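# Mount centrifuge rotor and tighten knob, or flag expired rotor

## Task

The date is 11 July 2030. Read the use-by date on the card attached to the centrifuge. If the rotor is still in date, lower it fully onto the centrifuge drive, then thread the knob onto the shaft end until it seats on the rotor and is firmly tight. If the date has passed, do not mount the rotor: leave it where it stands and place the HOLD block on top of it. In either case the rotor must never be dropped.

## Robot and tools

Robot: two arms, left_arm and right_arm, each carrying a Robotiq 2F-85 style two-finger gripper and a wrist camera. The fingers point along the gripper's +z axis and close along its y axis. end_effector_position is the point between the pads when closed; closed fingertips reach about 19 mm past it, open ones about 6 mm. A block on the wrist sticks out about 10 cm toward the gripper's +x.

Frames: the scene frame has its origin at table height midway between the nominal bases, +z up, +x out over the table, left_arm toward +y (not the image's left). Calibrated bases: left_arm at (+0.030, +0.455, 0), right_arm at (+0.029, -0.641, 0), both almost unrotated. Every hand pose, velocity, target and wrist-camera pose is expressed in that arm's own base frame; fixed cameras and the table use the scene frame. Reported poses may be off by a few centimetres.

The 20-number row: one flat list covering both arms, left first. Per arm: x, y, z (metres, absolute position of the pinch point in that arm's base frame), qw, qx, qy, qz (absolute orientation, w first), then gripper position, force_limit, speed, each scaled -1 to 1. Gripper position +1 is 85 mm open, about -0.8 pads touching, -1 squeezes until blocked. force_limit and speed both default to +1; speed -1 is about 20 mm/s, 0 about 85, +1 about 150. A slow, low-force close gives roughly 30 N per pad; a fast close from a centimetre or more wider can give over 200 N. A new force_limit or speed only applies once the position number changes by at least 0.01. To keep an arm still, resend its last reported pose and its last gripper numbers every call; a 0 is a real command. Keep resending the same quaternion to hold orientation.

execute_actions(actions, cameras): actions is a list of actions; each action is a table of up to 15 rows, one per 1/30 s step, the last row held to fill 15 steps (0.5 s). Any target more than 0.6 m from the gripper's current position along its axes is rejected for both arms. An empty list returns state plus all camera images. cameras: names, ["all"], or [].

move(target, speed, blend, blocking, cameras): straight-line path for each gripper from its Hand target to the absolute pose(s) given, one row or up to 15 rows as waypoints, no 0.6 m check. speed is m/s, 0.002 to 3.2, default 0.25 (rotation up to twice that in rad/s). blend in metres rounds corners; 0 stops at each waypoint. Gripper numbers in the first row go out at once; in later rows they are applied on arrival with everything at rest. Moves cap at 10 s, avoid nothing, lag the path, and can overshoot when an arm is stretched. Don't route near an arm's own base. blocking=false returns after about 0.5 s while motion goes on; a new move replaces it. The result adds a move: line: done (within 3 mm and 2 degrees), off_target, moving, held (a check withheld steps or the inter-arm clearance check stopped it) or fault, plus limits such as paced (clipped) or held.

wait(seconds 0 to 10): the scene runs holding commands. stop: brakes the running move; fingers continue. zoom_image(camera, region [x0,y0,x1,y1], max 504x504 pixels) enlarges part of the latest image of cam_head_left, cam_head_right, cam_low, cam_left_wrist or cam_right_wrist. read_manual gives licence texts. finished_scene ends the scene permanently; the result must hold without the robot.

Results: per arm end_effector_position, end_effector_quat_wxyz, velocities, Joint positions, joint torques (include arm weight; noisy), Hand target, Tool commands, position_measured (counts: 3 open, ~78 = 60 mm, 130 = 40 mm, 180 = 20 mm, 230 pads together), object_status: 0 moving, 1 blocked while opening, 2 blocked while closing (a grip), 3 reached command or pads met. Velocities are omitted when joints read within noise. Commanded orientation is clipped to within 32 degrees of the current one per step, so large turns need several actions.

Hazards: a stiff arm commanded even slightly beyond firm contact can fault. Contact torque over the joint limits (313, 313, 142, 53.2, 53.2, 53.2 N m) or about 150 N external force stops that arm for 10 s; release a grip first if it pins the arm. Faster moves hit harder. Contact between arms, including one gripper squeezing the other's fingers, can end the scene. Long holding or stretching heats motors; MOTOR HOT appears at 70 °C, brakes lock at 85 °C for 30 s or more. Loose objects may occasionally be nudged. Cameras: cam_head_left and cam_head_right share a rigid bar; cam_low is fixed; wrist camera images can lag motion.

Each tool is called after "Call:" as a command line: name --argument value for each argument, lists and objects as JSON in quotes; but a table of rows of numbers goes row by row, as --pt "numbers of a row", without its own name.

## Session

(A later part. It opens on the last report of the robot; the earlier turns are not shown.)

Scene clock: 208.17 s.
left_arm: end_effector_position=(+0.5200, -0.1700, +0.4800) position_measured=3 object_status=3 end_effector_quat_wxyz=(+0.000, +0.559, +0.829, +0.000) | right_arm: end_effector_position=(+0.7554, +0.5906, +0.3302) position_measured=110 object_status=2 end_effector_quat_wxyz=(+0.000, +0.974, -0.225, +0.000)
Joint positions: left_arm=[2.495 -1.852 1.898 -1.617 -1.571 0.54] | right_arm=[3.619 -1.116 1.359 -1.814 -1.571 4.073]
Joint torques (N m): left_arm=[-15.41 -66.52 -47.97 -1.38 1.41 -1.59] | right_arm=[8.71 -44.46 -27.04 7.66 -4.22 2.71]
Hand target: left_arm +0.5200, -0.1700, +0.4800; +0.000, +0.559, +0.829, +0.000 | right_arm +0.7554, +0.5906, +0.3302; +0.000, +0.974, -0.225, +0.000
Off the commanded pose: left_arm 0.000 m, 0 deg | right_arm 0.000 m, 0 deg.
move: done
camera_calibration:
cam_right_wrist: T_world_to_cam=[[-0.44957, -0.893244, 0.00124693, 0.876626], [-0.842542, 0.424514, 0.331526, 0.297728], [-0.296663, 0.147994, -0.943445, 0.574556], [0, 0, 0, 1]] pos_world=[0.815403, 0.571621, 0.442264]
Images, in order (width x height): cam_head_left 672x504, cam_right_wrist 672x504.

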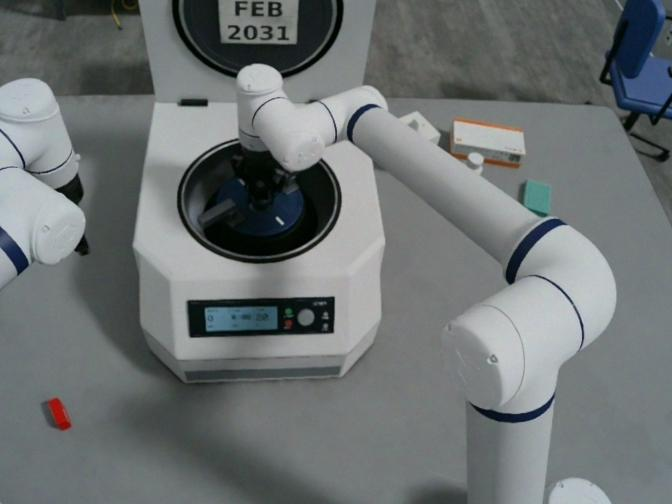

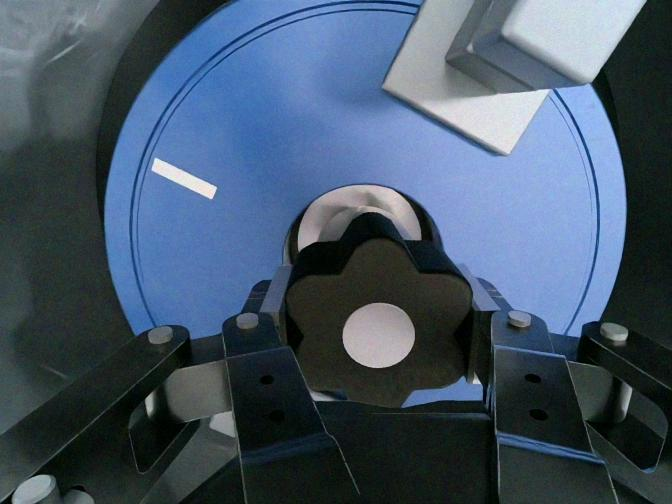

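Call:
move --pt "0.6446 -0.3693 0.4415 0.1540 0.4547 0.8735 -0.0802 1 0.003922 -1 0.7554 0.5906 0.3302 0 0.9744 -0.2250 0 -1 0 -1" --pt "0.6615 -0.3935 0.36 0.1540 0.4547 0.8735 -0.0802 1 0.003922 -1 0.7554 0.5906 0.3302 0 0.9744 -0.2250 0 -1 0 -1" --speed '[0.25,0.08]' --cameras '["all"]'

Scene clock: 211.70 s.
left_arm: end_effector_position=(+0.6615, -0.3935, +0.3601) position_measured=3 object_status=3 end_effector_quat_wxyz=(+0.154, +0.455, +0.874, -0.080) | right_arm: end_effector_position=(+0.7554, +0.5906, +0.3302) position_measured=110 object_status=2 end_effector_quat_wxyz=(+0.000, +0.974, -0.225, +0.000)
Joint positions: left_arm=[2.4 -1.53 1.937 -2.319 -1.645 0.205] | right_arm=[3.619 -1.116 1.359 -1.814 -1.571 4.073]
Joint torques (N m): left_arm=[-14.95 -61.97 -42.2 -10.51 1.47 -1.99] | right_arm=[-15.69 -45.92 -24.77 4.73 0.59 3.17]
Hand target: left_arm +0.6615, -0.3935, +0.3600; +0.154, +0.455, +0.874, -0.080 | right_arm +0.7554, +0.5906, +0.3302; +0.000, +0.974, -0.225, +0.000
Off the commanded pose: left_arm 0.000 m, 0 deg | right_arm 0.000 m, 0 deg.
move: done
camera_calibration:
cam_left_wrist: T_world_to_cam=[[0.820729, 0.571001, -0.0190436, -0.299397], [0.447839, -0.62229, 0.642024, -0.755609], [0.354745, -0.535456, -0.766448, -0.043726], [0, 0, 0, 1]] pos_world=[0.599626, -0.322666, 0.445904]
cam_right_wrist: T_world_to_cam=[[-0.44976, -0.893149, 0.00117836, 0.876756], [-0.842474, 0.424679, 0.331489, 0.297594], [-0.296569, 0.148098, -0.943458, 0.574426], [0, 0, 0, 1]] pos_world=[0.815403, 0.57162, 0.442264]

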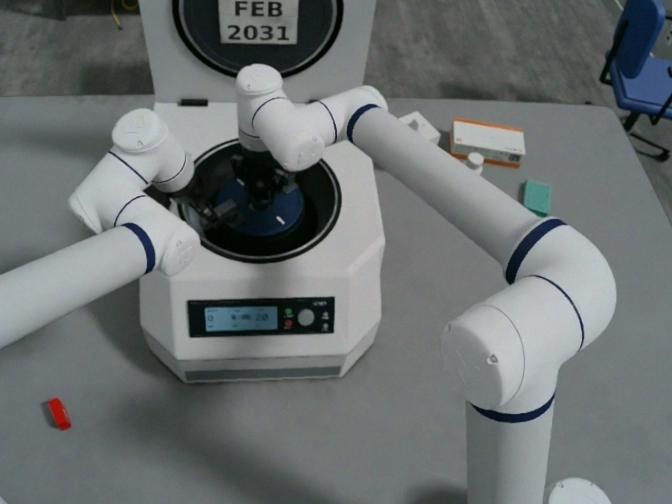

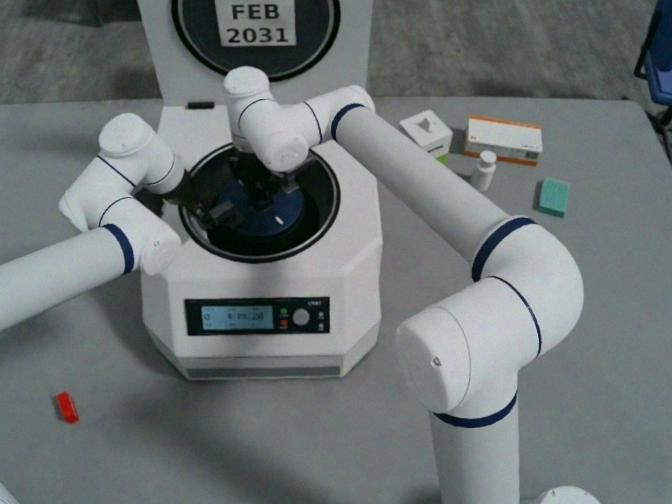

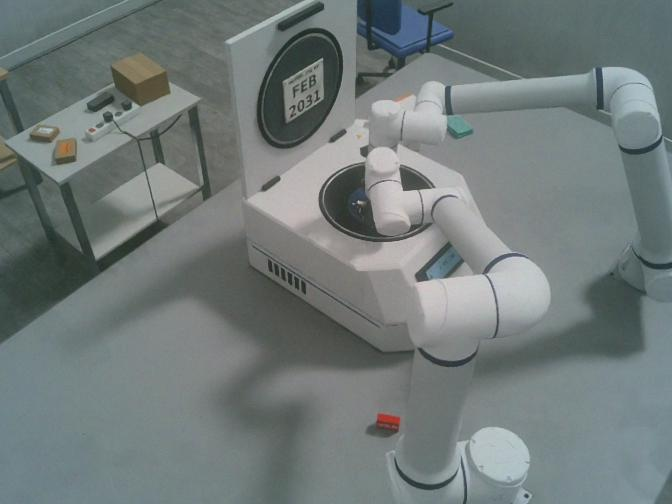

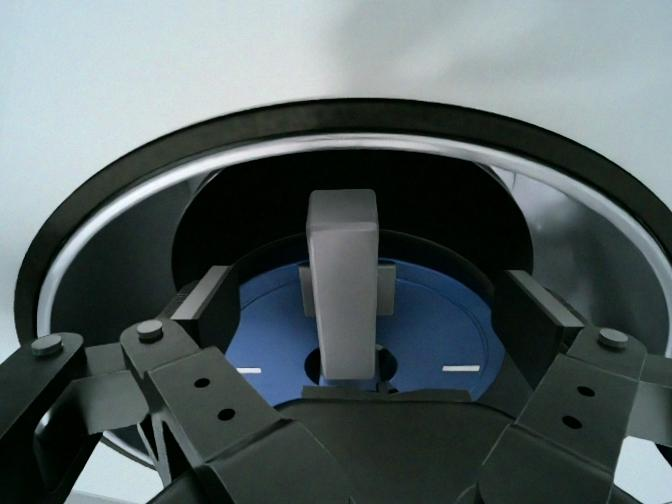

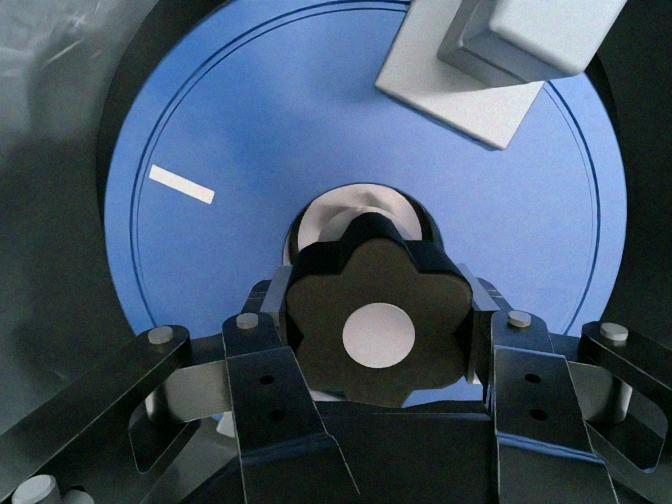

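Call:
move --pt "0.6558 -0.3985 0.36 0.1560 0.4317 0.8851 -0.0761 1 0.003922 -1 0.7554 0.5906 0.3302 0 0.9744 -0.2250 0 -1 0 -1" --pt "0.6625 -0.4071 0.33 0.1560 0.4317 0.8851 -0.0761 1 0.003922 -1 0.7554 0.5906 0.3302 0 0.9744 -0.2250 0 -1 0 -1" --speed 0.08 --cameras '["cam_left_wrist"]'

Scene clock: 213.57 s.
left_arm: end_effector_position=(+0.6625, -0.4071, +0.3301) position_measured=3 object_status=3 end_effector_quat_wxyz=(+0.156, +0.432, +0.885, -0.076) | right_arm: end_effector_position=(+0.7554, +0.5906, +0.3302) position_measured=110 object_status=2 end_effector_quat_wxyz=(+0.000, +0.974, -0.225, +0.000)
Joint positions: left_arm=[2.378 -1.499 1.962 -2.38 -1.62 0.136] | right_arm=[3.619 -1.116 1.359 -1.814 -1.571 4.073]
Joint torques (N m): left_arm=[-15.8 -64.14 -41.07 -10.58 1.43 -1.97] | right_arm=[-16.52 -45.08 -24.03 5.66 0.53 2.85]
Hand target: left_arm +0.6625, -0.4071, +0.3300; +0.156, +0.432, +0.885, -0.076 | right_arm +0.7554, +0.5906, +0.3302; +0.000, +0.974, -0.225, +0.000
Off the commanded pose: left_arm 0.000 m, 0 deg | right_arm 0.000 m, 0 deg.
move: done
camera_calibration:
cam_left_wrist: T_world_to_cam=[[0.789712, 0.613182, -0.0190469, -0.25525], [0.479868, -0.59808, 0.641894, -0.756573], [0.382206, -0.516051, -0.766557, -0.0846307], [0, 0, 0, 1]] pos_world=[0.596976, -0.33965, 0.415903]
Images, in order (width x height): cam_left_wrist 672x504.

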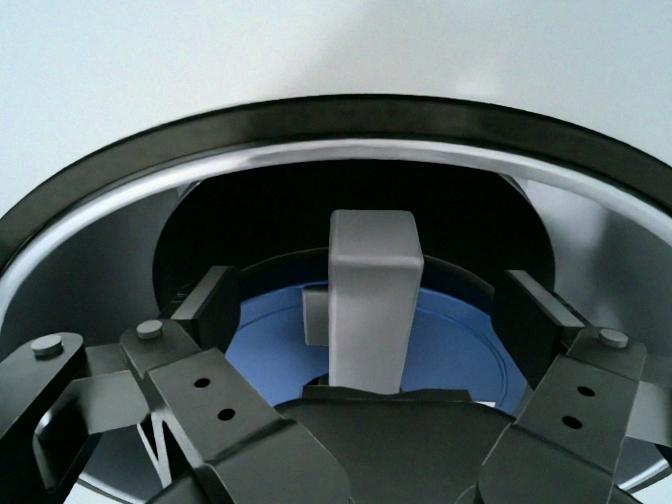

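Call:
move --target '[0.6625,-0.4071,0.33,0.1560,0.4317,0.8851,-0.0761,-1,0.003922,-1,0.7554,0.5906,0.3302,0,0.9744,-0.2250,0,-1,0,-1]' --cameras '["cam_left_wrist","cam_head_left"]'

Scene clock: 217.13 s.
left_arm: end_effector_position=(+0.6625, -0.4071, +0.3300) position_measured=171 object_status=0 end_effector_quat_wxyz=(+0.156, +0.432, +0.885, -0.076) | right_arm: end_effector_position=(+0.7554, +0.5906, +0.3302) position_measured=110 object_status=2 end_effector_quat_wxyz=(+0.000, +0.974, -0.225, +0.000)
Joint positions: left_arm=[2.378 -1.498 1.962 -2.38 -1.62 0.136] | right_arm=[3.619 -1.116 1.359 -1.814 -1.571 4.073]
Joint torques (N m): left_arm=[-12.03 -64.02 -40.58 -9.43 0.12 -2.02] | right_arm=[-14.73 -46.79 -20.78 4.94 0.35 2.92]
Hand target: left_arm +0.6625, -0.4071, +0.3300; +0.156, +0.432, +0.885, -0.076 | right_arm +0.7554, +0.5906, +0.3302; +0.000, +0.974, -0.225, +0.000
Off the commanded pose: left_arm 0.000 m, 0 deg | right_arm 0.000 m, 0 deg.
move: done
camera_calibration:
cam_left_wrist: T_world_to_cam=[[0.789713, 0.613181, -0.019048, -0.255332], [0.479843, -0.598046, 0.641943, -0.756551], [0.382236, -0.516091, -0.766515, -0.0847943], [0, 0, 0, 1]] pos_world=[0.597076, -0.33965, 0.415803]
Images, in order (width x height): cam_head_left 672x504, cam_left_wrist 672x504.

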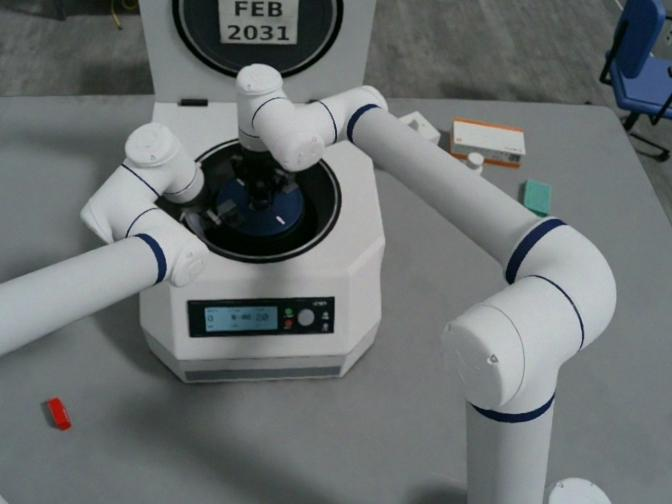

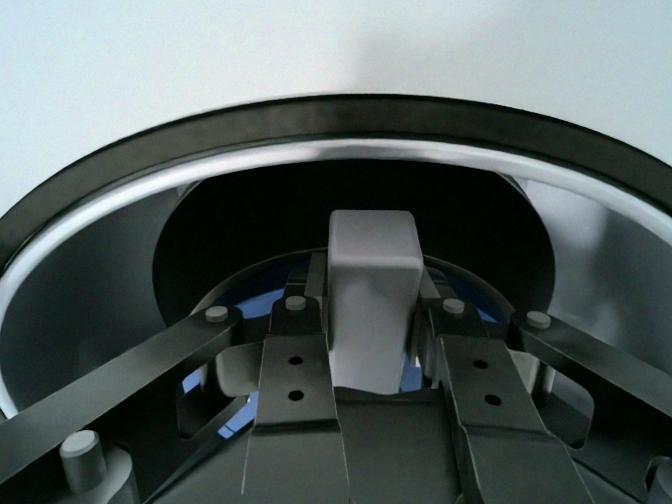

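Call:
move --pt "0.6625 -0.4071 0.33 0.1560 0.4317 0.8851 -0.0761 -1 0.003922 -1 0.7554 0.5906 0.3295 0 0.7604 -0.6494 0 -1 0 -1" --pt "0.6625 -0.4071 0.33 0.1560 0.4317 0.8851 -0.0761 -1 0.003922 -1 0.7554 0.5906 0.3287 0 0.3746 -0.9272 0 -1 0 -1" --speed 0.4 --blend '[0.01,0]' --cameras '["cam_right_wrist"]'

Scene clock: 221.07 s.
left_arm: end_effector_position=(+0.6625, -0.4071, +0.3300) position_measured=172 object_status=2 end_effector_quat_wxyz=(+0.156, +0.432, +0.885, -0.076) | right_arm: end_effector_position=(+0.7554, +0.5906, +0.3287) position_measured=110 object_status=2 end_effector_quat_wxyz=(+0.000, -0.375, +0.927, +0.000)
Joint positions: left_arm=[2.378 -1.498 1.962 -2.38 -1.62 0.136] | right_arm=[3.619 -1.115 1.361 -1.817 -1.571 5.992]
Joint torques (N m): left_arm=[9.81 -64.68 -41.13 -5.11 -1.04 -1.94] | right_arm=[29.13 -36.29 -13.69 11.15 -1.2 3.57]
Hand target: left_arm +0.6625, -0.4071, +0.3300; +0.156, +0.432, +0.885, -0.076 | right_arm +0.7554, +0.5906, +0.3287; +0.000, -0.375, +0.927, +0.000
Off the commanded pose: left_arm 0.000 m, 0 deg | right_arm 0.000 m, 0 deg.
move: done; blend cut to 0 m at target 1
camera_calibration:
cam_right_wrist: T_world_to_cam=[[-0.685666, 0.727915, 0.00124559, 0.0975218], [0.687043, 0.646598, 0.331486, -0.988306], [0.240488, 0.228144, -0.943459, 0.120065], [0, 0, 0, 1]] pos_world=[0.717002, 0.540657, 0.440764]
Images, in order (width x height): cam_right_wrist 672x504.

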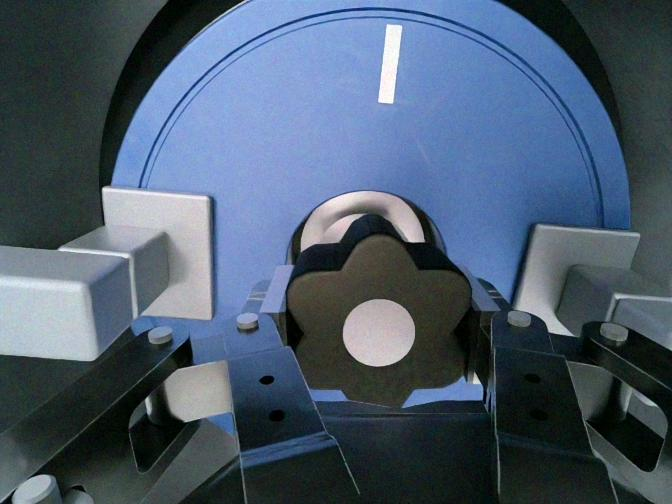

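Call:
move --pt "0.6625 -0.4071 0.33 0.1560 0.4317 0.8851 -0.0761 -1 0.003922 -1 0.7554 0.5905 0.3287 0 0.3746 -0.9272 0 0.62 0 1" --pt "0.6625 -0.4071 0.33 0.1560 0.4317 0.8851 -0.0761 -1 0.003922 -1 0.7554 0.5905 0.3290 0 0.9205 -0.3907 0 0.62 0 1" --pt "0.6625 -0.4071 0.33 0.1560 0.4317 0.8851 -0.0761 -1 0.003922 -1 0.7554 0.5905 0.3290 0 0.9272 0.3746 0 0.62 0 1" --pt "0.6625 -0.4071 0.33 0.1560 0.4317 0.8851 -0.0761 -1 0.003922 -1 0.7554 0.5905 0.3290 0 0.9272 0.3746 0 -1 0 -1" --speed '[0.5,0.8,0.8,0.5]' --cameras '["cam_right_wrist","cam_head_left"]'

Scene clock: 227.37 s.
left_arm: end_effector_position=(+0.6625, -0.4071, +0.3300) position_measured=172 object_status=2 end_effector_quat_wxyz=(+0.156, +0.432, +0.885, -0.076) | right_arm: end_effector_position=(+0.7554, +0.5905, +0.3291) position_measured=103 object_status=0 end_effector_quat_wxyz=(+0.000, +0.927, +0.375, +0.000)
Joint positions: left_arm=[2.378 -1.498 1.962 -2.38 -1.62 0.136] | right_arm=[3.619 -1.116 1.361 -1.816 -1.571 2.851]
Joint torques (N m): left_arm=[-12.86 -64.16 -44.4 -9.42 1.08 -1.8] | right_arm=[31.42 -34.01 -35.32 0.53 1.7 -2.85]
Hand target: left_arm +0.6625, -0.4071, +0.3300; +0.156, +0.432, +0.885, -0.076 | right_arm +0.7554, +0.5905, +0.3290; +0.000, +0.927, +0.375, +0.000
Off the commanded pose: left_arm 0.000 m, 0 deg | right_arm 0.000 m, 0 deg.
move: done
camera_calibration:
cam_right_wrist: T_world_to_cam=[[0.685453, -0.728116, 0.00126564, -0.0784264], [-0.687291, -0.646444, 0.331271, 0.813372], [-0.240386, -0.22794, -0.943535, 0.753032], [0, 0, 0, 1]] pos_world=[0.793799, 0.640342, 0.441165]
Images, in order (width x height): cam_head_left 672x504, cam_right_wrist 672x504.

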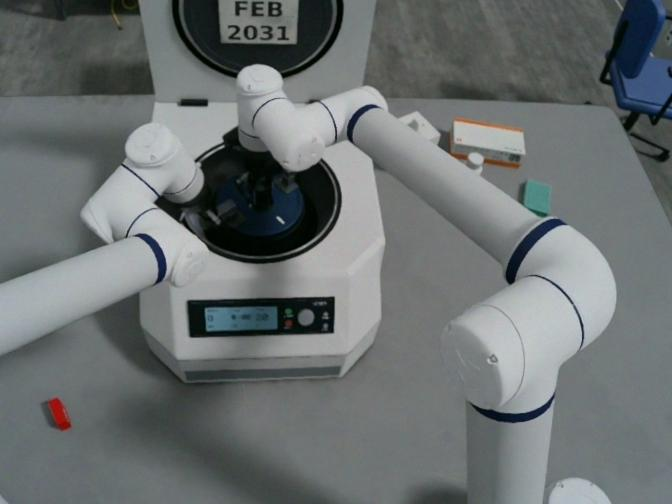

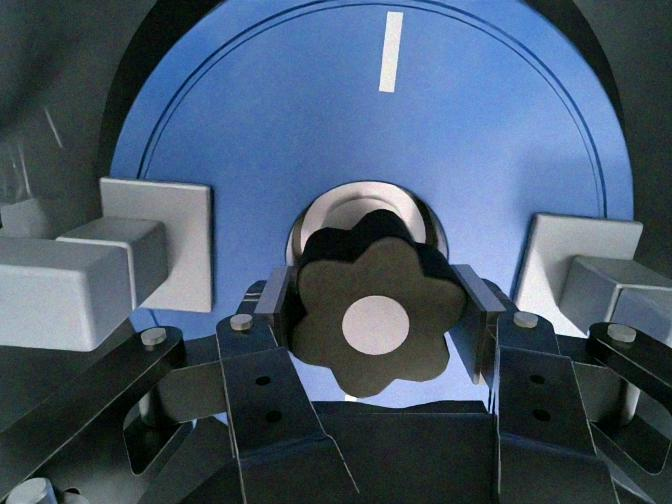

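Call:
move --pt "0.6625 -0.4071 0.33 0.1560 0.4317 0.8851 -0.0761 -1 0.003922 -1 0.7554 0.5903 0.3285 0 0.9205 -0.3907 0 -1 0 -1" --pt "0.6625 -0.4071 0.33 0.1560 0.4317 0.8851 -0.0761 -1 0.003922 -1 0.7554 0.5903 0.3275 0 0.3746 -0.9272 0 -1 0 -1" --speed 0.6 --cameras '["cam_right_wrist"]'

Scene clock: 229.77 s.
left_arm: end_effector_position=(+0.6625, -0.4071, +0.3300) position_measured=172 object_status=2 end_effector_quat_wxyz=(+0.156, +0.432, +0.885, -0.076) | right_arm: end_effector_position=(+0.7550, +0.5937, +0.3299) position_measured=110 object_status=0 end_effector_quat_wxyz=(-0.004, +0.921, -0.389, -0.001)
Joint positions: left_arm=[2.378 -1.498 1.962 -2.38 -1.62 0.136] | right_arm=[3.62 -1.116 1.361 -1.821 -1.565 4.419]
Joint torques (N m): left_arm=[-8.63 -71.18 -46.49 -1.85 -1.57 -1.69] | right_arm=[-5.06 -63.34 -45.86 -1.97 -0.72 0.17]
Hand target: left_arm +0.6625, -0.4071, +0.3300; +0.156, +0.432, +0.885, -0.076 | right_arm +0.7550, +0.5937, +0.3299; -0.004, +0.921, -0.389, -0.001
Tool commands: left_gripper/position=-1.0 left_gripper/force_limit=+0.003922 left_gripper/speed=-1.0 right_gripper/position=-1.0 right_gripper/force_limit=+0.003922 right_gripper/speed=-1.0
Off the commanded pose: left_arm 0.000 m, 0 deg | right_arm 0.004 m, 90 deg.
FORCE FAULT: contact force on the right arm reached its limit, and that arm stopped. The contact can be on any part of that arm, not only on its tool. That arm's remaining commands of this call were not run. That arm is still stopped at the end of this call. That arm stays stopped for about 10 more seconds. Until then a move that you send moves the other arm only, and its call returns only when the move has ended. Once the stop has ended, the next robot result says so. If the stop ends while you think or write, that arm runs what you send next. While its stop runs, that arm takes no new command, but its gripper still runs the gripper command that each later call begins with. Until it ends, the stop uses up actions while you think or wait. An arm that is not stopped still takes commands.
move: fault (right_arm); path passed 1 of 2 targets
camera_calibration:
cam_right_wrist: T_world_to_cam=[[-0.724958, -0.688773, -0.00522904, 0.967882], [-0.650169, 0.681781, 0.335342, -0.00305139], [-0.22741, 0.246509, -0.942082, 0.462454], [0, 0, 0, 1]] pos_world=[0.804857, 0.554732, 0.441754]
Images, in order (width x height): cam_right_wrist 672x504.

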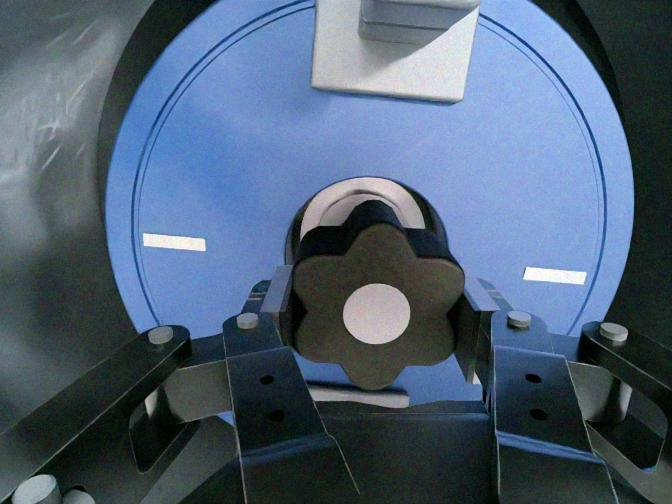

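Call:
wait --seconds 7

Call:
move --target '[0.6625,-0.4071,0.33,0.1560,0.4317,0.8851,-0.0761,-1,0.003922,-1,0.7550,0.5937,0.3299,-0.004,0.921,-0.389,-0.001,1,0.003922,0]' --cameras '["cam_right_wrist"]'

Scene clock: 237.37 s.
left_arm: end_effector_position=(+0.6625, -0.4071, +0.3300) position_measured=172 object_status=2 end_effector_quat_wxyz=(+0.156, +0.432, +0.885, -0.076) | right_arm: end_effector_position=(+0.7550, +0.5937, +0.3299) position_measured=110 object_status=2 end_effector_quat_wxyz=(-0.004, +0.921, -0.389, -0.001)
Joint positions: left_arm=[2.378 -1.498 1.962 -2.38 -1.62 0.136] | right_arm=[3.62 -1.116 1.361 -1.821 -1.565 4.419]
Joint torques (N m): left_arm=[10.67 -98.69 -51.21 -2.65 -1.58 -1.86] | right_arm=[-2.73 -64.71 -46.25 -1.91 -0.76 -0.12]
Hand target: left_arm +0.6625, -0.4071, +0.3300; +0.156, +0.432, +0.885, -0.076 | right_arm +0.7550, +0.5937, +0.3299; -0.004, +0.921, -0.389, -0.001
Tool commands: left_gripper/position=-1.0 left_gripper/force_limit=+0.003922 left_gripper/speed=-1.0 right_gripper/position=-1.0 right_gripper/force_limit=+0.003922 right_gripper/speed=-1.0
Off the commanded pose: left_arm 0.000 m, 0 deg | right_arm 0.004 m, 90 deg.
FORCE FAULT, CONTINUED: the right arm was still stopped when this call began, by the force fault that an earlier result reported. Since the last result the stop counts as 15 of the actions that you can send in this scene. That arm is still stopped at the end of this call. That arm stays stopped for about 2 more seconds. If the stop ends while you think or write, that arm runs what you send next. While its stop runs, that arm takes no new command, but its gripper still runs the gripper command that each later call begins with.
wait: 7.00 s; at rest from the start

Scene clock: 238.13 s.
left_arm: end_effector_position=(+0.6625, -0.4071, +0.3300) position_measured=172 object_status=2 end_effector_quat_wxyz=(+0.156, +0.432, +0.885, -0.076) | right_arm: end_effector_position=(+0.7550, +0.5937, +0.3299) position_measured=3 object_status=0 end_effector_quat_wxyz=(-0.004, +0.921, -0.389, -0.001)
Joint positions: left_arm=[2.378 -1.498 1.962 -2.38 -1.62 0.136] | right_arm=[3.62 -1.116 1.361 -1.821 -1.565 4.419]
Joint torques (N m): left_arm=[8.68 -91.64 -51.43 -4.27 0.36 -1.81] | right_arm=[-4.19 -65.31 -45.73 -1.81 -0.76 0.09]
Hand target: left_arm +0.6625, -0.4071, +0.3300; +0.156, +0.432, +0.885, -0.076 | right_arm +0.7550, +0.5937, +0.3299; -0.004, +0.921, -0.389, -0.001
Tool commands: left_gripper/position=-1.0 left_gripper/force_limit=+0.003922 left_gripper/speed=-1.0 right_gripper/position=+1.0 right_gripper/force_limit=+0.003922 right_gripper/speed=+0.003922
Off the commanded pose: left_arm 0.000 m, 0 deg.
FORCE FAULT, CONTINUED: the right arm was still stopped when this call began, by the force fault that an earlier result reported. That arm ran no command of this call; its gripper ran only the gripper command that the call began with. That arm is still stopped at the end of this call. That arm stays stopped for about 1 more second. If the stop ends while you think or write, that arm runs what you send next. While its stop runs, that arm takes no new command, but its gripper still runs the gripper command that each later call begins with.
move: done (left_arm), not run (right_arm; its earlier fault stop)
camera_calibration:
cam_right_wrist: T_world_to_cam=[[-0.724958, -0.688773, -0.00522904, 0.967882], [-0.650169, 0.681781, 0.335342, -0.00305139], [-0.22741, 0.246509, -0.942082, 0.462454], [0, 0, 0, 1]] pos_world=[0.804857, 0.554732, 0.441754]
Images, in order (width x height): cam_right_wrist 672x504.

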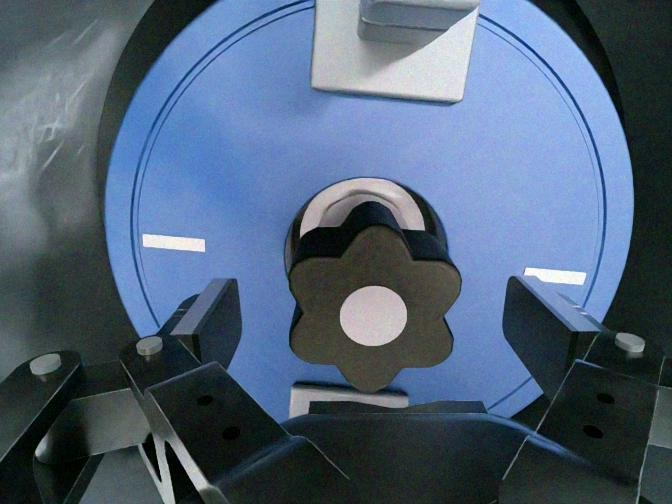

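Call:
wait --seconds 1.2

Call:
move --target '[0.6625,-0.4071,0.33,0.1560,0.4317,0.8851,-0.0761,-1,0.003922,-1,0.7560,0.5910,0.336,0,0.9205,-0.3907,0,1,0.003922,0]' --speed 0.1 --cameras '["cam_right_wrist"]'

Call:
move --target '[0.6625,-0.4071,0.33,0.1560,0.4317,0.8851,-0.0761,-1,0.003922,-1,0.7560,0.5910,0.336,0,0.9272,0.3746,0,1,0.003922,0]' --speed 0.6 --cameras '["cam_right_wrist"]'

Call:
move --pt "0.6625 -0.4071 0.33 0.1560 0.4317 0.8851 -0.0761 -1 0.003922 -1 0.7560 0.5910 0.336 0 0.9205 -0.3907 0 1 0.003922 0" --pt "0.6625 -0.4071 0.33 0.1560 0.4317 0.8851 -0.0761 -1 0.003922 -1 0.7560 0.5910 0.336 0 0.3746 -0.9272 0 1 0.003922 0" --speed 0.6 --cameras '["cam_right_wrist"]'

Scene clock: 239.80 s.
left_arm: end_effector_position=(+0.6625, -0.4071, +0.3300) position_measured=172 object_status=2 end_effector_quat_wxyz=(+0.156, +0.432, +0.885, -0.076) | right_arm: end_effector_position=(+0.7550, +0.5937, +0.3299) position_measured=3 object_status=3 end_effector_quat_wxyz=(-0.004, +0.921, -0.389, -0.001)
Joint positions: left_arm=[2.378 -1.498 1.962 -2.38 -1.62 0.136] | right_arm=[3.62 -1.116 1.361 -1.821 -1.565 4.419]
Joint torques (N m): left_arm=[3.4 -77.99 -52.24 -7.67 1.21 -1.46] | right_arm=[-4.69 -63.19 -44.83 -1.95 -0.39 -0.31]
Hand target: left_arm +0.6625, -0.4071, +0.3300; +0.156, +0.432, +0.885, -0.076 | right_arm +0.7550, +0.5937, +0.3299; -0.004, +0.921, -0.389, -0.001
Tool commands: left_gripper/position=-1.0 left_gripper/force_limit=+0.003922 left_gripper/speed=-1.0 right_gripper/position=+1.0 right_gripper/force_limit=+0.003922 right_gripper/speed=+0.003922
Off the commanded pose: left_arm 0.000 m, 0 deg.
FORCE FAULT, CONTINUED: the right arm's stop, for the force fault that an earlier result reported, is over. The rest of the stop counts as 3 of the actions that you can send in this scene. That arm's target is now where it stood when the stop ended, not its last command. That arm accepts commands again.
wait: 1.20 s; at rest from the start

Scene clock: 240.53 s.
left_arm: end_effector_position=(+0.6625, -0.4071, +0.3300) position_measured=172 object_status=2 end_effector_quat_wxyz=(+0.156, +0.432, +0.885, -0.076) | right_arm: end_effector_position=(+0.7560, +0.5910, +0.3359) position_measured=3 object_status=3 end_effector_quat_wxyz=(+0.000, +0.921, -0.391, +0.000)
Joint positions: left_arm=[2.378 -1.498 1.962 -2.38 -1.62 0.136] | right_arm=[3.619 -1.117 1.351 -1.805 -1.571 4.422]
Joint torques (N m): left_arm=[1.56 -71.89 -53.6 -8.86 1.25 -1.56] | right_arm=[-15.69 -74.02 -50.86 -0.57 -2.09 3.34]
Hand target: left_arm +0.6625, -0.4071, +0.3300; +0.156, +0.432, +0.885, -0.076 | right_arm +0.7560, +0.5910, +0.3360; +0.000, +0.921, -0.391, +0.000
Off the commanded pose: left_arm 0.000 m, 0 deg | right_arm 0.000 m, 0 deg.
move: done
camera_calibration:
cam_right_wrist: T_world_to_cam=[[-0.727978, -0.685599, 0.00120507, 0.964959], [-0.646529, 0.687076, 0.331551, -0.00720195], [-0.228139, 0.240583, -0.943436, 0.473523], [0, 0, 0, 1]] pos_world=[0.805842, 0.552602, 0.447964]
Images, in order (width x height): cam_right_wrist 672x504.

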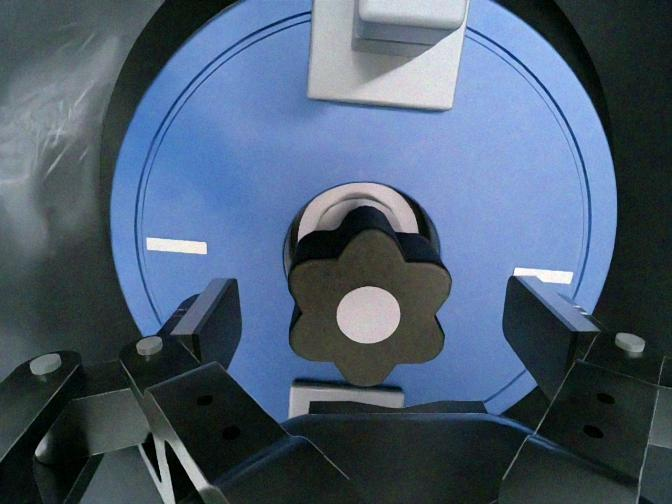

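Scene clock: 242.63 s.
left_arm: end_effector_position=(+0.6625, -0.4071, +0.3300) position_measured=172 object_status=2 end_effector_quat_wxyz=(+0.156, +0.432, +0.885, -0.076) | right_arm: end_effector_position=(+0.7560, +0.5910, +0.3360) position_measured=3 object_status=3 end_effector_quat_wxyz=(+0.000, +0.927, +0.374, +0.000)
Joint positions: left_arm=[2.378 -1.498 1.962 -2.38 -1.62 0.136] | right_arm=[3.619 -1.117 1.351 -1.804 -1.571 2.851]
Joint torques (N m): left_arm=[-4.28 -57.61 -54.04 -9.03 1.34 -1.39] | right_arm=[-14.21 -73.59 -38.39 -1.03 2.14 -3.47]
Hand target: left_arm +0.6625, -0.4071, +0.3300; +0.156, +0.432, +0.885, -0.076 | right_arm +0.7560, +0.5910, +0.3360; +0.000, +0.927, +0.375, +0.000
Off the commanded pose: left_arm 0.000 m, 0 deg | right_arm 0.000 m, 0 deg.
move: done
camera_calibration:
cam_right_wrist: T_world_to_cam=[[0.685341, -0.728222, 0.00125066, -0.0783195], [-0.687331, -0.646288, 0.331494, 0.811652], [-0.240593, -0.228046, -0.943456, 0.759998], [0, 0, 0, 1]] pos_world=[0.794399, 0.640842, 0.448064]
Images, in order (width x height): cam_right_wrist 672x504.

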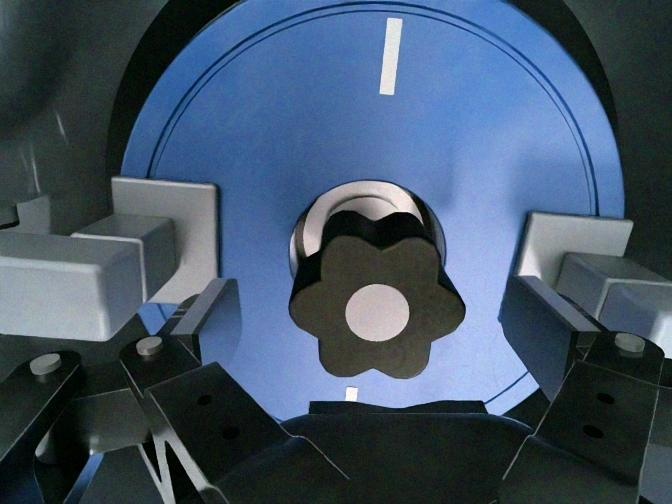

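Scene clock: 246.60 s.
left_arm: end_effector_position=(+0.6625, -0.4071, +0.3300) position_measured=172 object_status=2 end_effector_quat_wxyz=(+0.156, +0.432, +0.885, -0.076) | right_arm: end_effector_position=(+0.7560, +0.5910, +0.3360) position_measured=3 object_status=3 end_effector_quat_wxyz=(+0.000, -0.375, +0.927, +0.000)
Joint positions: left_arm=[2.378 -1.498 1.962 -2.38 -1.62 0.136] | right_arm=[3.619 -1.117 1.351 -1.804 -1.571 5.993]
Joint torques (N m): left_arm=[-13.26 -55.57 -55.32 -8.98 1.07 -1.34] | right_arm=[11.62 -53.94 -51.98 -1.16 -2.25 3.12]
Hand target: left_arm +0.6625, -0.4071, +0.3300; +0.156, +0.432, +0.885, -0.076 | right_arm +0.7560, +0.5910, +0.3360; +0.000, -0.375, +0.927, +0.000
Off the commanded pose: left_arm 0.000 m, 0 deg | right_arm 0.000 m, 0 deg.
move: done
camera_calibration:
cam_right_wrist: T_world_to_cam=[[-0.685666, 0.727915, 0.00124559, 0.097633], [0.687043, 0.646598, 0.331486, -0.991397], [0.240488, 0.228144, -0.943459, 0.126717], [0, 0, 0, 1]] pos_world=[0.717602, 0.541057, 0.448064]
Images, in order (width x height): cam_right_wrist 672x504.

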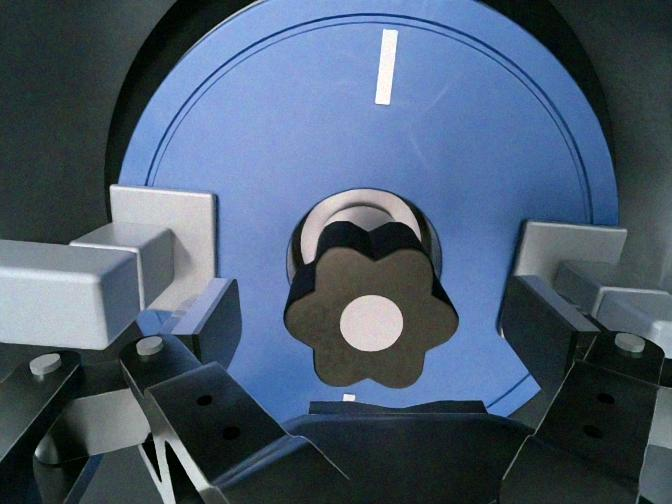

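Call:
move --pt "0.6625 -0.4071 0.33 0.1560 0.4317 0.8851 -0.0761 -1 0.003922 -1 0.7580 0.5916 0.44 0 0.3746 -0.9272 0 1 0.003922 0" --pt "0.6625 -0.4071 0.33 0.1560 0.4317 0.8851 -0.0761 -1 0.003922 -1 0.7580 0.5916 0.50 0 0.9816 -0.1908 0 1 0.003922 0" --pt "0.6625 -0.4071 0.33 0.1560 0.4317 0.8851 -0.0761 -1 0.003922 -1 0.7580 0.5916 0.502 0 0.6947 0.7193 0 1 0.003922 0" --pt "0.6625 -0.4071 0.33 0.1560 0.4317 0.8851 -0.0761 -1 0.003922 -1 0.7580 0.5916 0.50 0 -0.2250 0.9744 0 1 0.003922 0" --pt "0.6625 -0.4071 0.33 0.1560 0.4317 0.8851 -0.0761 -1 0.003922 -1 0.7580 0.5916 0.502 0 -0.9397 0.3420 0 1 0.003922 0" --pt "0.6625 -0.4071 0.33 0.1560 0.4317 0.8851 -0.0761 -1 0.003922 -1 0.7580 0.5916 0.50 0 0.7986 0.6018 0 1 0.003922 0" --speed '[0.25,0.9,0.9,0.9,0.9,0.9]' --blend '[0.01,0.001,0.001,0.001,0.001,0]'

Call:
move --target '[0.6625,-0.4071,0.33,0.1560,0.4317,0.8851,-0.0761,-1,0.003922,-1,0.7580,0.5916,0.330,0,0.7986,0.6018,0,1,0.003922,0]' --speed 0.15 --cameras '["cam_right_wrist","cam_head_left"]'

Scene clock: 254.70 s.
left_arm: end_effector_position=(+0.6625, -0.4071, +0.3300) position_measured=172 object_status=2 end_effector_quat_wxyz=(+0.156, +0.432, +0.885, -0.076) | right_arm: end_effector_position=(+0.7580, +0.5916, +0.5000) position_measured=3 object_status=3 end_effector_quat_wxyz=(+0.000, +0.799, +0.602, +0.000)
Joint positions: left_arm=[2.378 -1.498 1.962 -2.38 -1.62 0.136] | right_arm=[3.619 -1.14 1.095 -1.526 -1.571 -3.956]
Joint torques (N m): left_arm=[-13.5 -55.67 -55.43 -8.99 1.28 -1.1] | right_arm=[-13.27 -74.38 -39.32 -1.14 2.51 -3.46]
Hand target: left_arm +0.6625, -0.4071, +0.3300; +0.156, +0.432, +0.885, -0.076 | right_arm +0.7580, +0.5916, +0.5000; +0.000, +0.799, +0.602, +0.000
Off the commanded pose: left_arm 0.000 m, 0 deg | right_arm 0.000 m, 0 deg.
move: done

Scene clock: 256.33 s.
left_arm: end_effector_position=(+0.6625, -0.4071, +0.3300) position_measured=172 object_status=2 end_effector_quat_wxyz=(+0.156, +0.432, +0.885, -0.076) | right_arm: end_effector_position=(+0.7580, +0.5916, +0.3302) position_measured=3 object_status=3 end_effector_quat_wxyz=(+0.000, +0.799, +0.602, +0.000)
Joint positions: left_arm=[2.378 -1.498 1.962 -2.38 -1.62 0.136] | right_arm=[3.619 -1.112 1.353 -1.812 -1.571 -3.956]
Joint torques (N m): left_arm=[-12.98 -55.74 -55.03 -8.9 1.07 -1.18] | right_arm=[-7.49 -55.93 -39.83 -4.63 -0.38 -3.19]
Hand target: left_arm +0.6625, -0.4071, +0.3300; +0.156, +0.432, +0.885, -0.076 | right_arm +0.7580, +0.5916, +0.3300; +0.000, +0.799, +0.602, +0.000
Off the commanded pose: left_arm 0.000 m, 0 deg | right_arm 0.000 m, 0 deg.
move: done
camera_calibration:
cam_right_wrist: T_world_to_cam=[[0.957712, -0.287725, 0.00122145, -0.546281], [-0.271841, -0.903434, 0.331525, 0.652543], [-0.0942847, -0.317838, -0.943446, 0.697265], [0, 0, 0, 1]] pos_world=[0.76631, 0.653968, 0.442164]
Images, in order (width x height): cam_head_left 672x504, cam_right_wrist 672x504.

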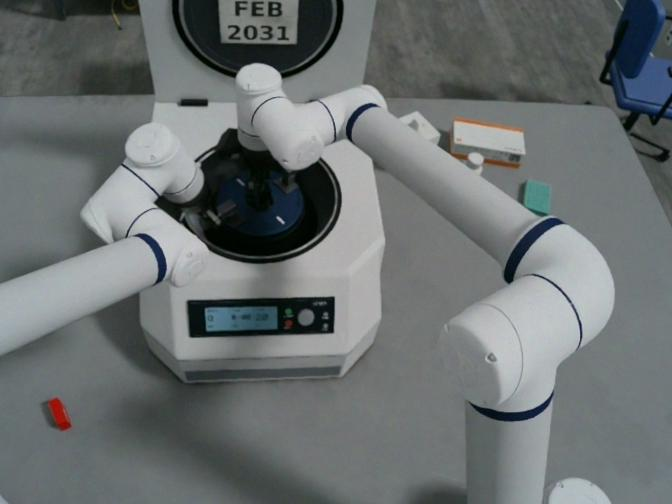

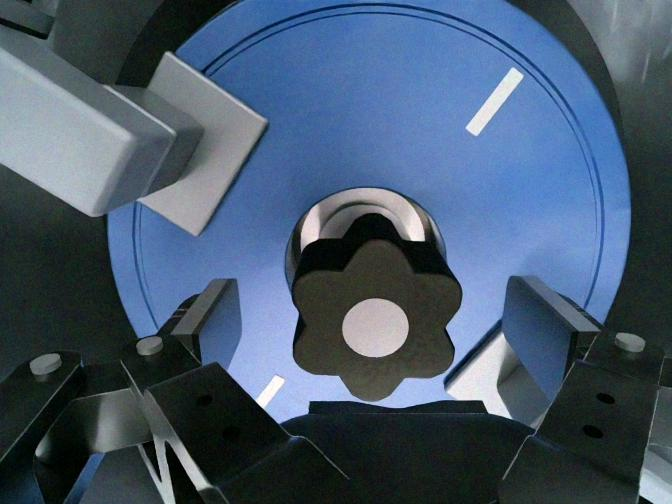

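Call:
move --pt "0.6625 -0.4071 0.33 0.1560 0.4317 0.8851 -0.0761 -1 0.003922 -1 0.7580 0.5916 0.330 0 0.7986 0.6018 0 -1 0 -1" --pt "0.6625 -0.4071 0.33 0.1560 0.4317 0.8851 -0.0761 -1 0.003922 -1 0.7580 0.5916 0.3293 0 0.9986 -0.0523 0 -1 0 -1" --pt "0.6625 -0.4071 0.33 0.1560 0.4317 0.8851 -0.0761 -1 0.003922 -1 0.7580 0.5916 0.3287 0 0.7314 -0.6820 0 -1 0 -1" --speed 0.5 --cameras '["cam_right_wrist"]'

Scene clock: 263.07 s.
left_arm: end_effector_position=(+0.6625, -0.4071, +0.3300) position_measured=172 object_status=2 end_effector_quat_wxyz=(+0.156, +0.432, +0.885, -0.076) | right_arm: end_effector_position=(+0.7580, +0.5916, +0.3287) position_measured=110 object_status=2 end_effector_quat_wxyz=(+0.000, +0.731, -0.682, +0.000)
Joint positions: left_arm=[2.378 -1.498 1.962 -2.38 -1.62 0.136] | right_arm=[3.619 -1.111 1.355 -1.814 -1.571 -1.164]
Joint torques (N m): left_arm=[-14.53 -55.44 -55.4 -8.94 1.25 -1.21] | right_arm=[13.93 -46.98 -41.82 1.74 -2.66 2.93]
Hand target: left_arm +0.6625, -0.4071, +0.3300; +0.156, +0.432, +0.885, -0.076 | right_arm +0.7580, +0.5916, +0.3287; +0.000, +0.731, -0.682, +0.000
Off the commanded pose: left_arm 0.000 m, 0 deg | right_arm 0.000 m, 0 deg.
move: done
camera_calibration:
cam_right_wrist: T_world_to_cam=[[-0.99835, -0.0574132, 0.00126118, 0.800189], [-0.0537492, 0.941918, 0.331513, -0.604011], [-0.0202212, 0.330899, -0.94345, 0.256013], [0, 0, 0, 1]] pos_world=[0.77158, 0.530156, 0.440764]
Images, in order (width x height): cam_right_wrist 672x504.

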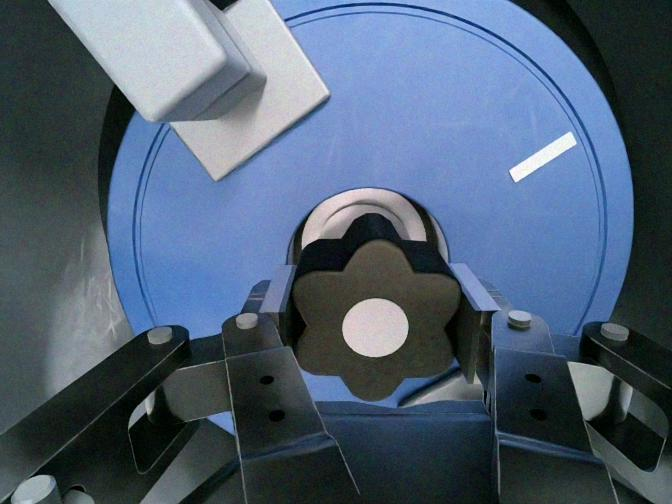

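Call:
move --pt "0.6625 -0.4071 0.33 0.1560 0.4317 0.8851 -0.0761 -1 0.003922 -1 0.7580 0.5916 0.3278 0 0.1219 -0.9925 0 -1 0 -1" --pt "0.6625 -0.4071 0.33 0.1560 0.4317 0.8851 -0.0761 -1 0.003922 -1 0.7580 0.5916 0.3278 0 0.1219 -0.9925 0 0.9 0 1" --pt "0.6625 -0.4071 0.33 0.1560 0.4317 0.8851 -0.0761 -1 0.003922 -1 0.7580 0.5916 0.3278 0 0.9205 -0.3907 0 0.9 0 1" --pt "0.6625 -0.4071 0.33 0.1560 0.4317 0.8851 -0.0761 -1 0.003922 -1 0.7580 0.5916 0.3278 0 0.7986 0.6018 0 0.9 0 1" --speed '[0.7,0.7,1,1]' --cameras '["cam_right_wrist"]'

Call:
move --pt "0.6625 -0.4071 0.33 0.1560 0.4317 0.8851 -0.0761 -1 0.003922 -1 0.7580 0.5916 0.3278 0 0.7986 0.6018 0 -1 0 -1" --pt "0.6625 -0.4071 0.33 0.1560 0.4317 0.8851 -0.0761 -1 0.003922 -1 0.7580 0.5916 0.3265 0 0.9205 -0.3907 0 -1 0 -1" --pt "0.6625 -0.4071 0.33 0.1560 0.4317 0.8851 -0.0761 -1 0.003922 -1 0.7580 0.5916 0.3252 0 0.1219 -0.9925 0 -1 0 -1" --speed '[0.5,0.7,0.7]' --cameras '["cam_right_wrist","cam_head_left"]'

Scene clock: 269.67 s.
left_arm: end_effector_position=(+0.6625, -0.4071, +0.3300) position_measured=172 object_status=2 end_effector_quat_wxyz=(+0.156, +0.432, +0.885, -0.076) | right_arm: end_effector_position=(+0.7580, +0.5916, +0.3278) position_measured=16 object_status=3 end_effector_quat_wxyz=(+0.000, +0.799, +0.602, +0.000)
Joint positions: left_arm=[2.378 -1.498 1.962 -2.38 -1.62 0.136] | right_arm=[3.619 -1.111 1.356 -1.816 -1.571 -3.956]
Joint torques (N m): left_arm=[-14.32 -54.96 -55.02 -8.68 1.14 -1.15] | right_arm=[-17.88 -74.83 -37.56 -1.11 2.09 -3.51]
Hand target: left_arm +0.6625, -0.4071, +0.3300; +0.156, +0.432, +0.885, -0.076 | right_arm +0.7580, +0.5916, +0.3278; +0.000, +0.799, +0.602, +0.000
Off the commanded pose: left_arm 0.000 m, 0 deg | right_arm 0.000 m, 0 deg.
move: done
camera_calibration:
cam_right_wrist: T_world_to_cam=[[0.957617, -0.288041, 0.00123434, -0.546006], [-0.27214, -0.903333, 0.331555, 0.653455], [-0.0943862, -0.317839, -0.943435, 0.695169], [0, 0, 0, 1]] pos_world=[0.76631, 0.653967, 0.439864]
Images, in order (width x height): cam_right_wrist 672x504.

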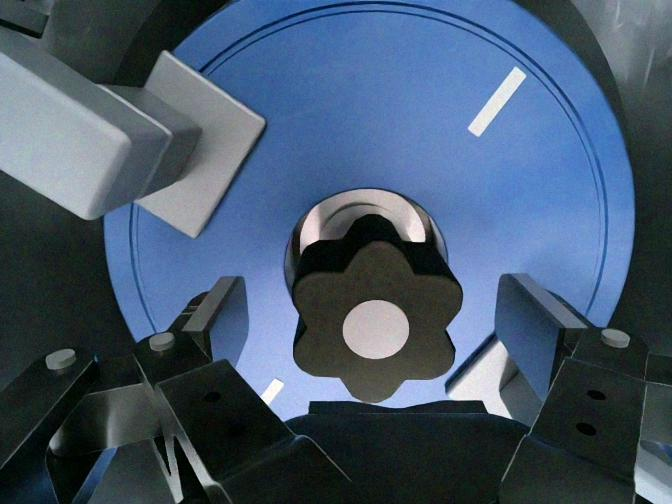

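Scene clock: 276.37 s.
left_arm: end_effector_position=(+0.6625, -0.4071, +0.3300) position_measured=172 object_status=2 end_effector_quat_wxyz=(+0.156, +0.432, +0.885, -0.076) | right_arm: end_effector_position=(+0.7580, +0.5916, +0.3252) position_measured=110 object_status=2 end_effector_quat_wxyz=(+0.000, -0.122, +0.993, +0.000)
Joint positions: left_arm=[2.378 -1.498 1.962 -2.38 -1.62 0.136] | right_arm=[3.619 -1.11 1.359 -1.82 -1.571 0.232]
Joint torques (N m): left_arm=[-13.1 -55.51 -55.5 -8.9 -2.04 -0.97] | right_arm=[14.43 -24.1 -33.06 -0.73 -1.45 3.68]
Hand target: left_arm +0.6625, -0.4071, +0.3300; +0.156, +0.432, +0.885, -0.076 | right_arm +0.7580, +0.5916, +0.3252; +0.000, -0.122, +0.993, +0.000
Off the commanded pose: left_arm 0.000 m, 0 deg | right_arm 0.000 m, 0 deg.
move: done
camera_calibration:
cam_right_wrist: T_world_to_cam=[[-0.229927, 0.973207, 0.00123808, -0.391951], [0.91828, 0.216529, 0.331478, -0.910487], [0.322329, 0.0773528, -0.943462, 0.143061], [0, 0, 0, 1]] pos_world=[0.699848, 0.56753, 0.437264]
Images, in order (width x height): cam_head_left 672x504, cam_right_wrist 672x504.

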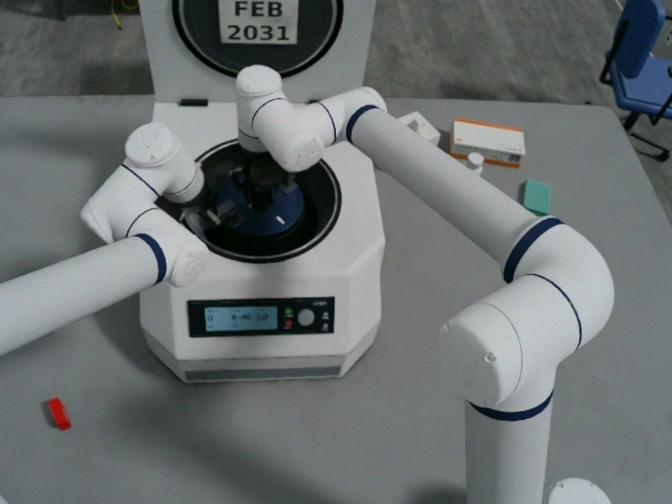

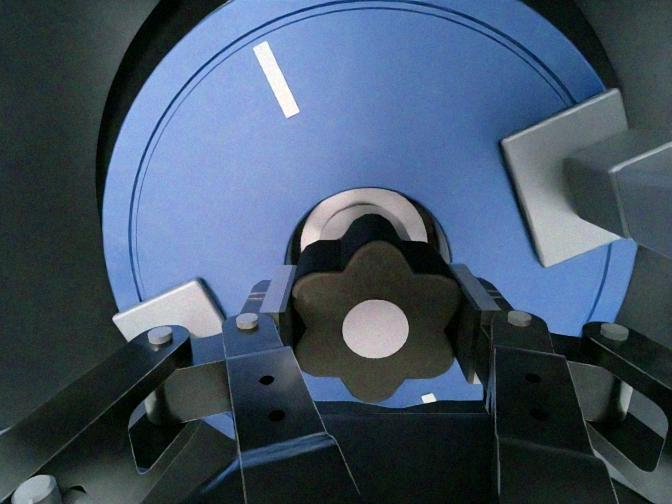

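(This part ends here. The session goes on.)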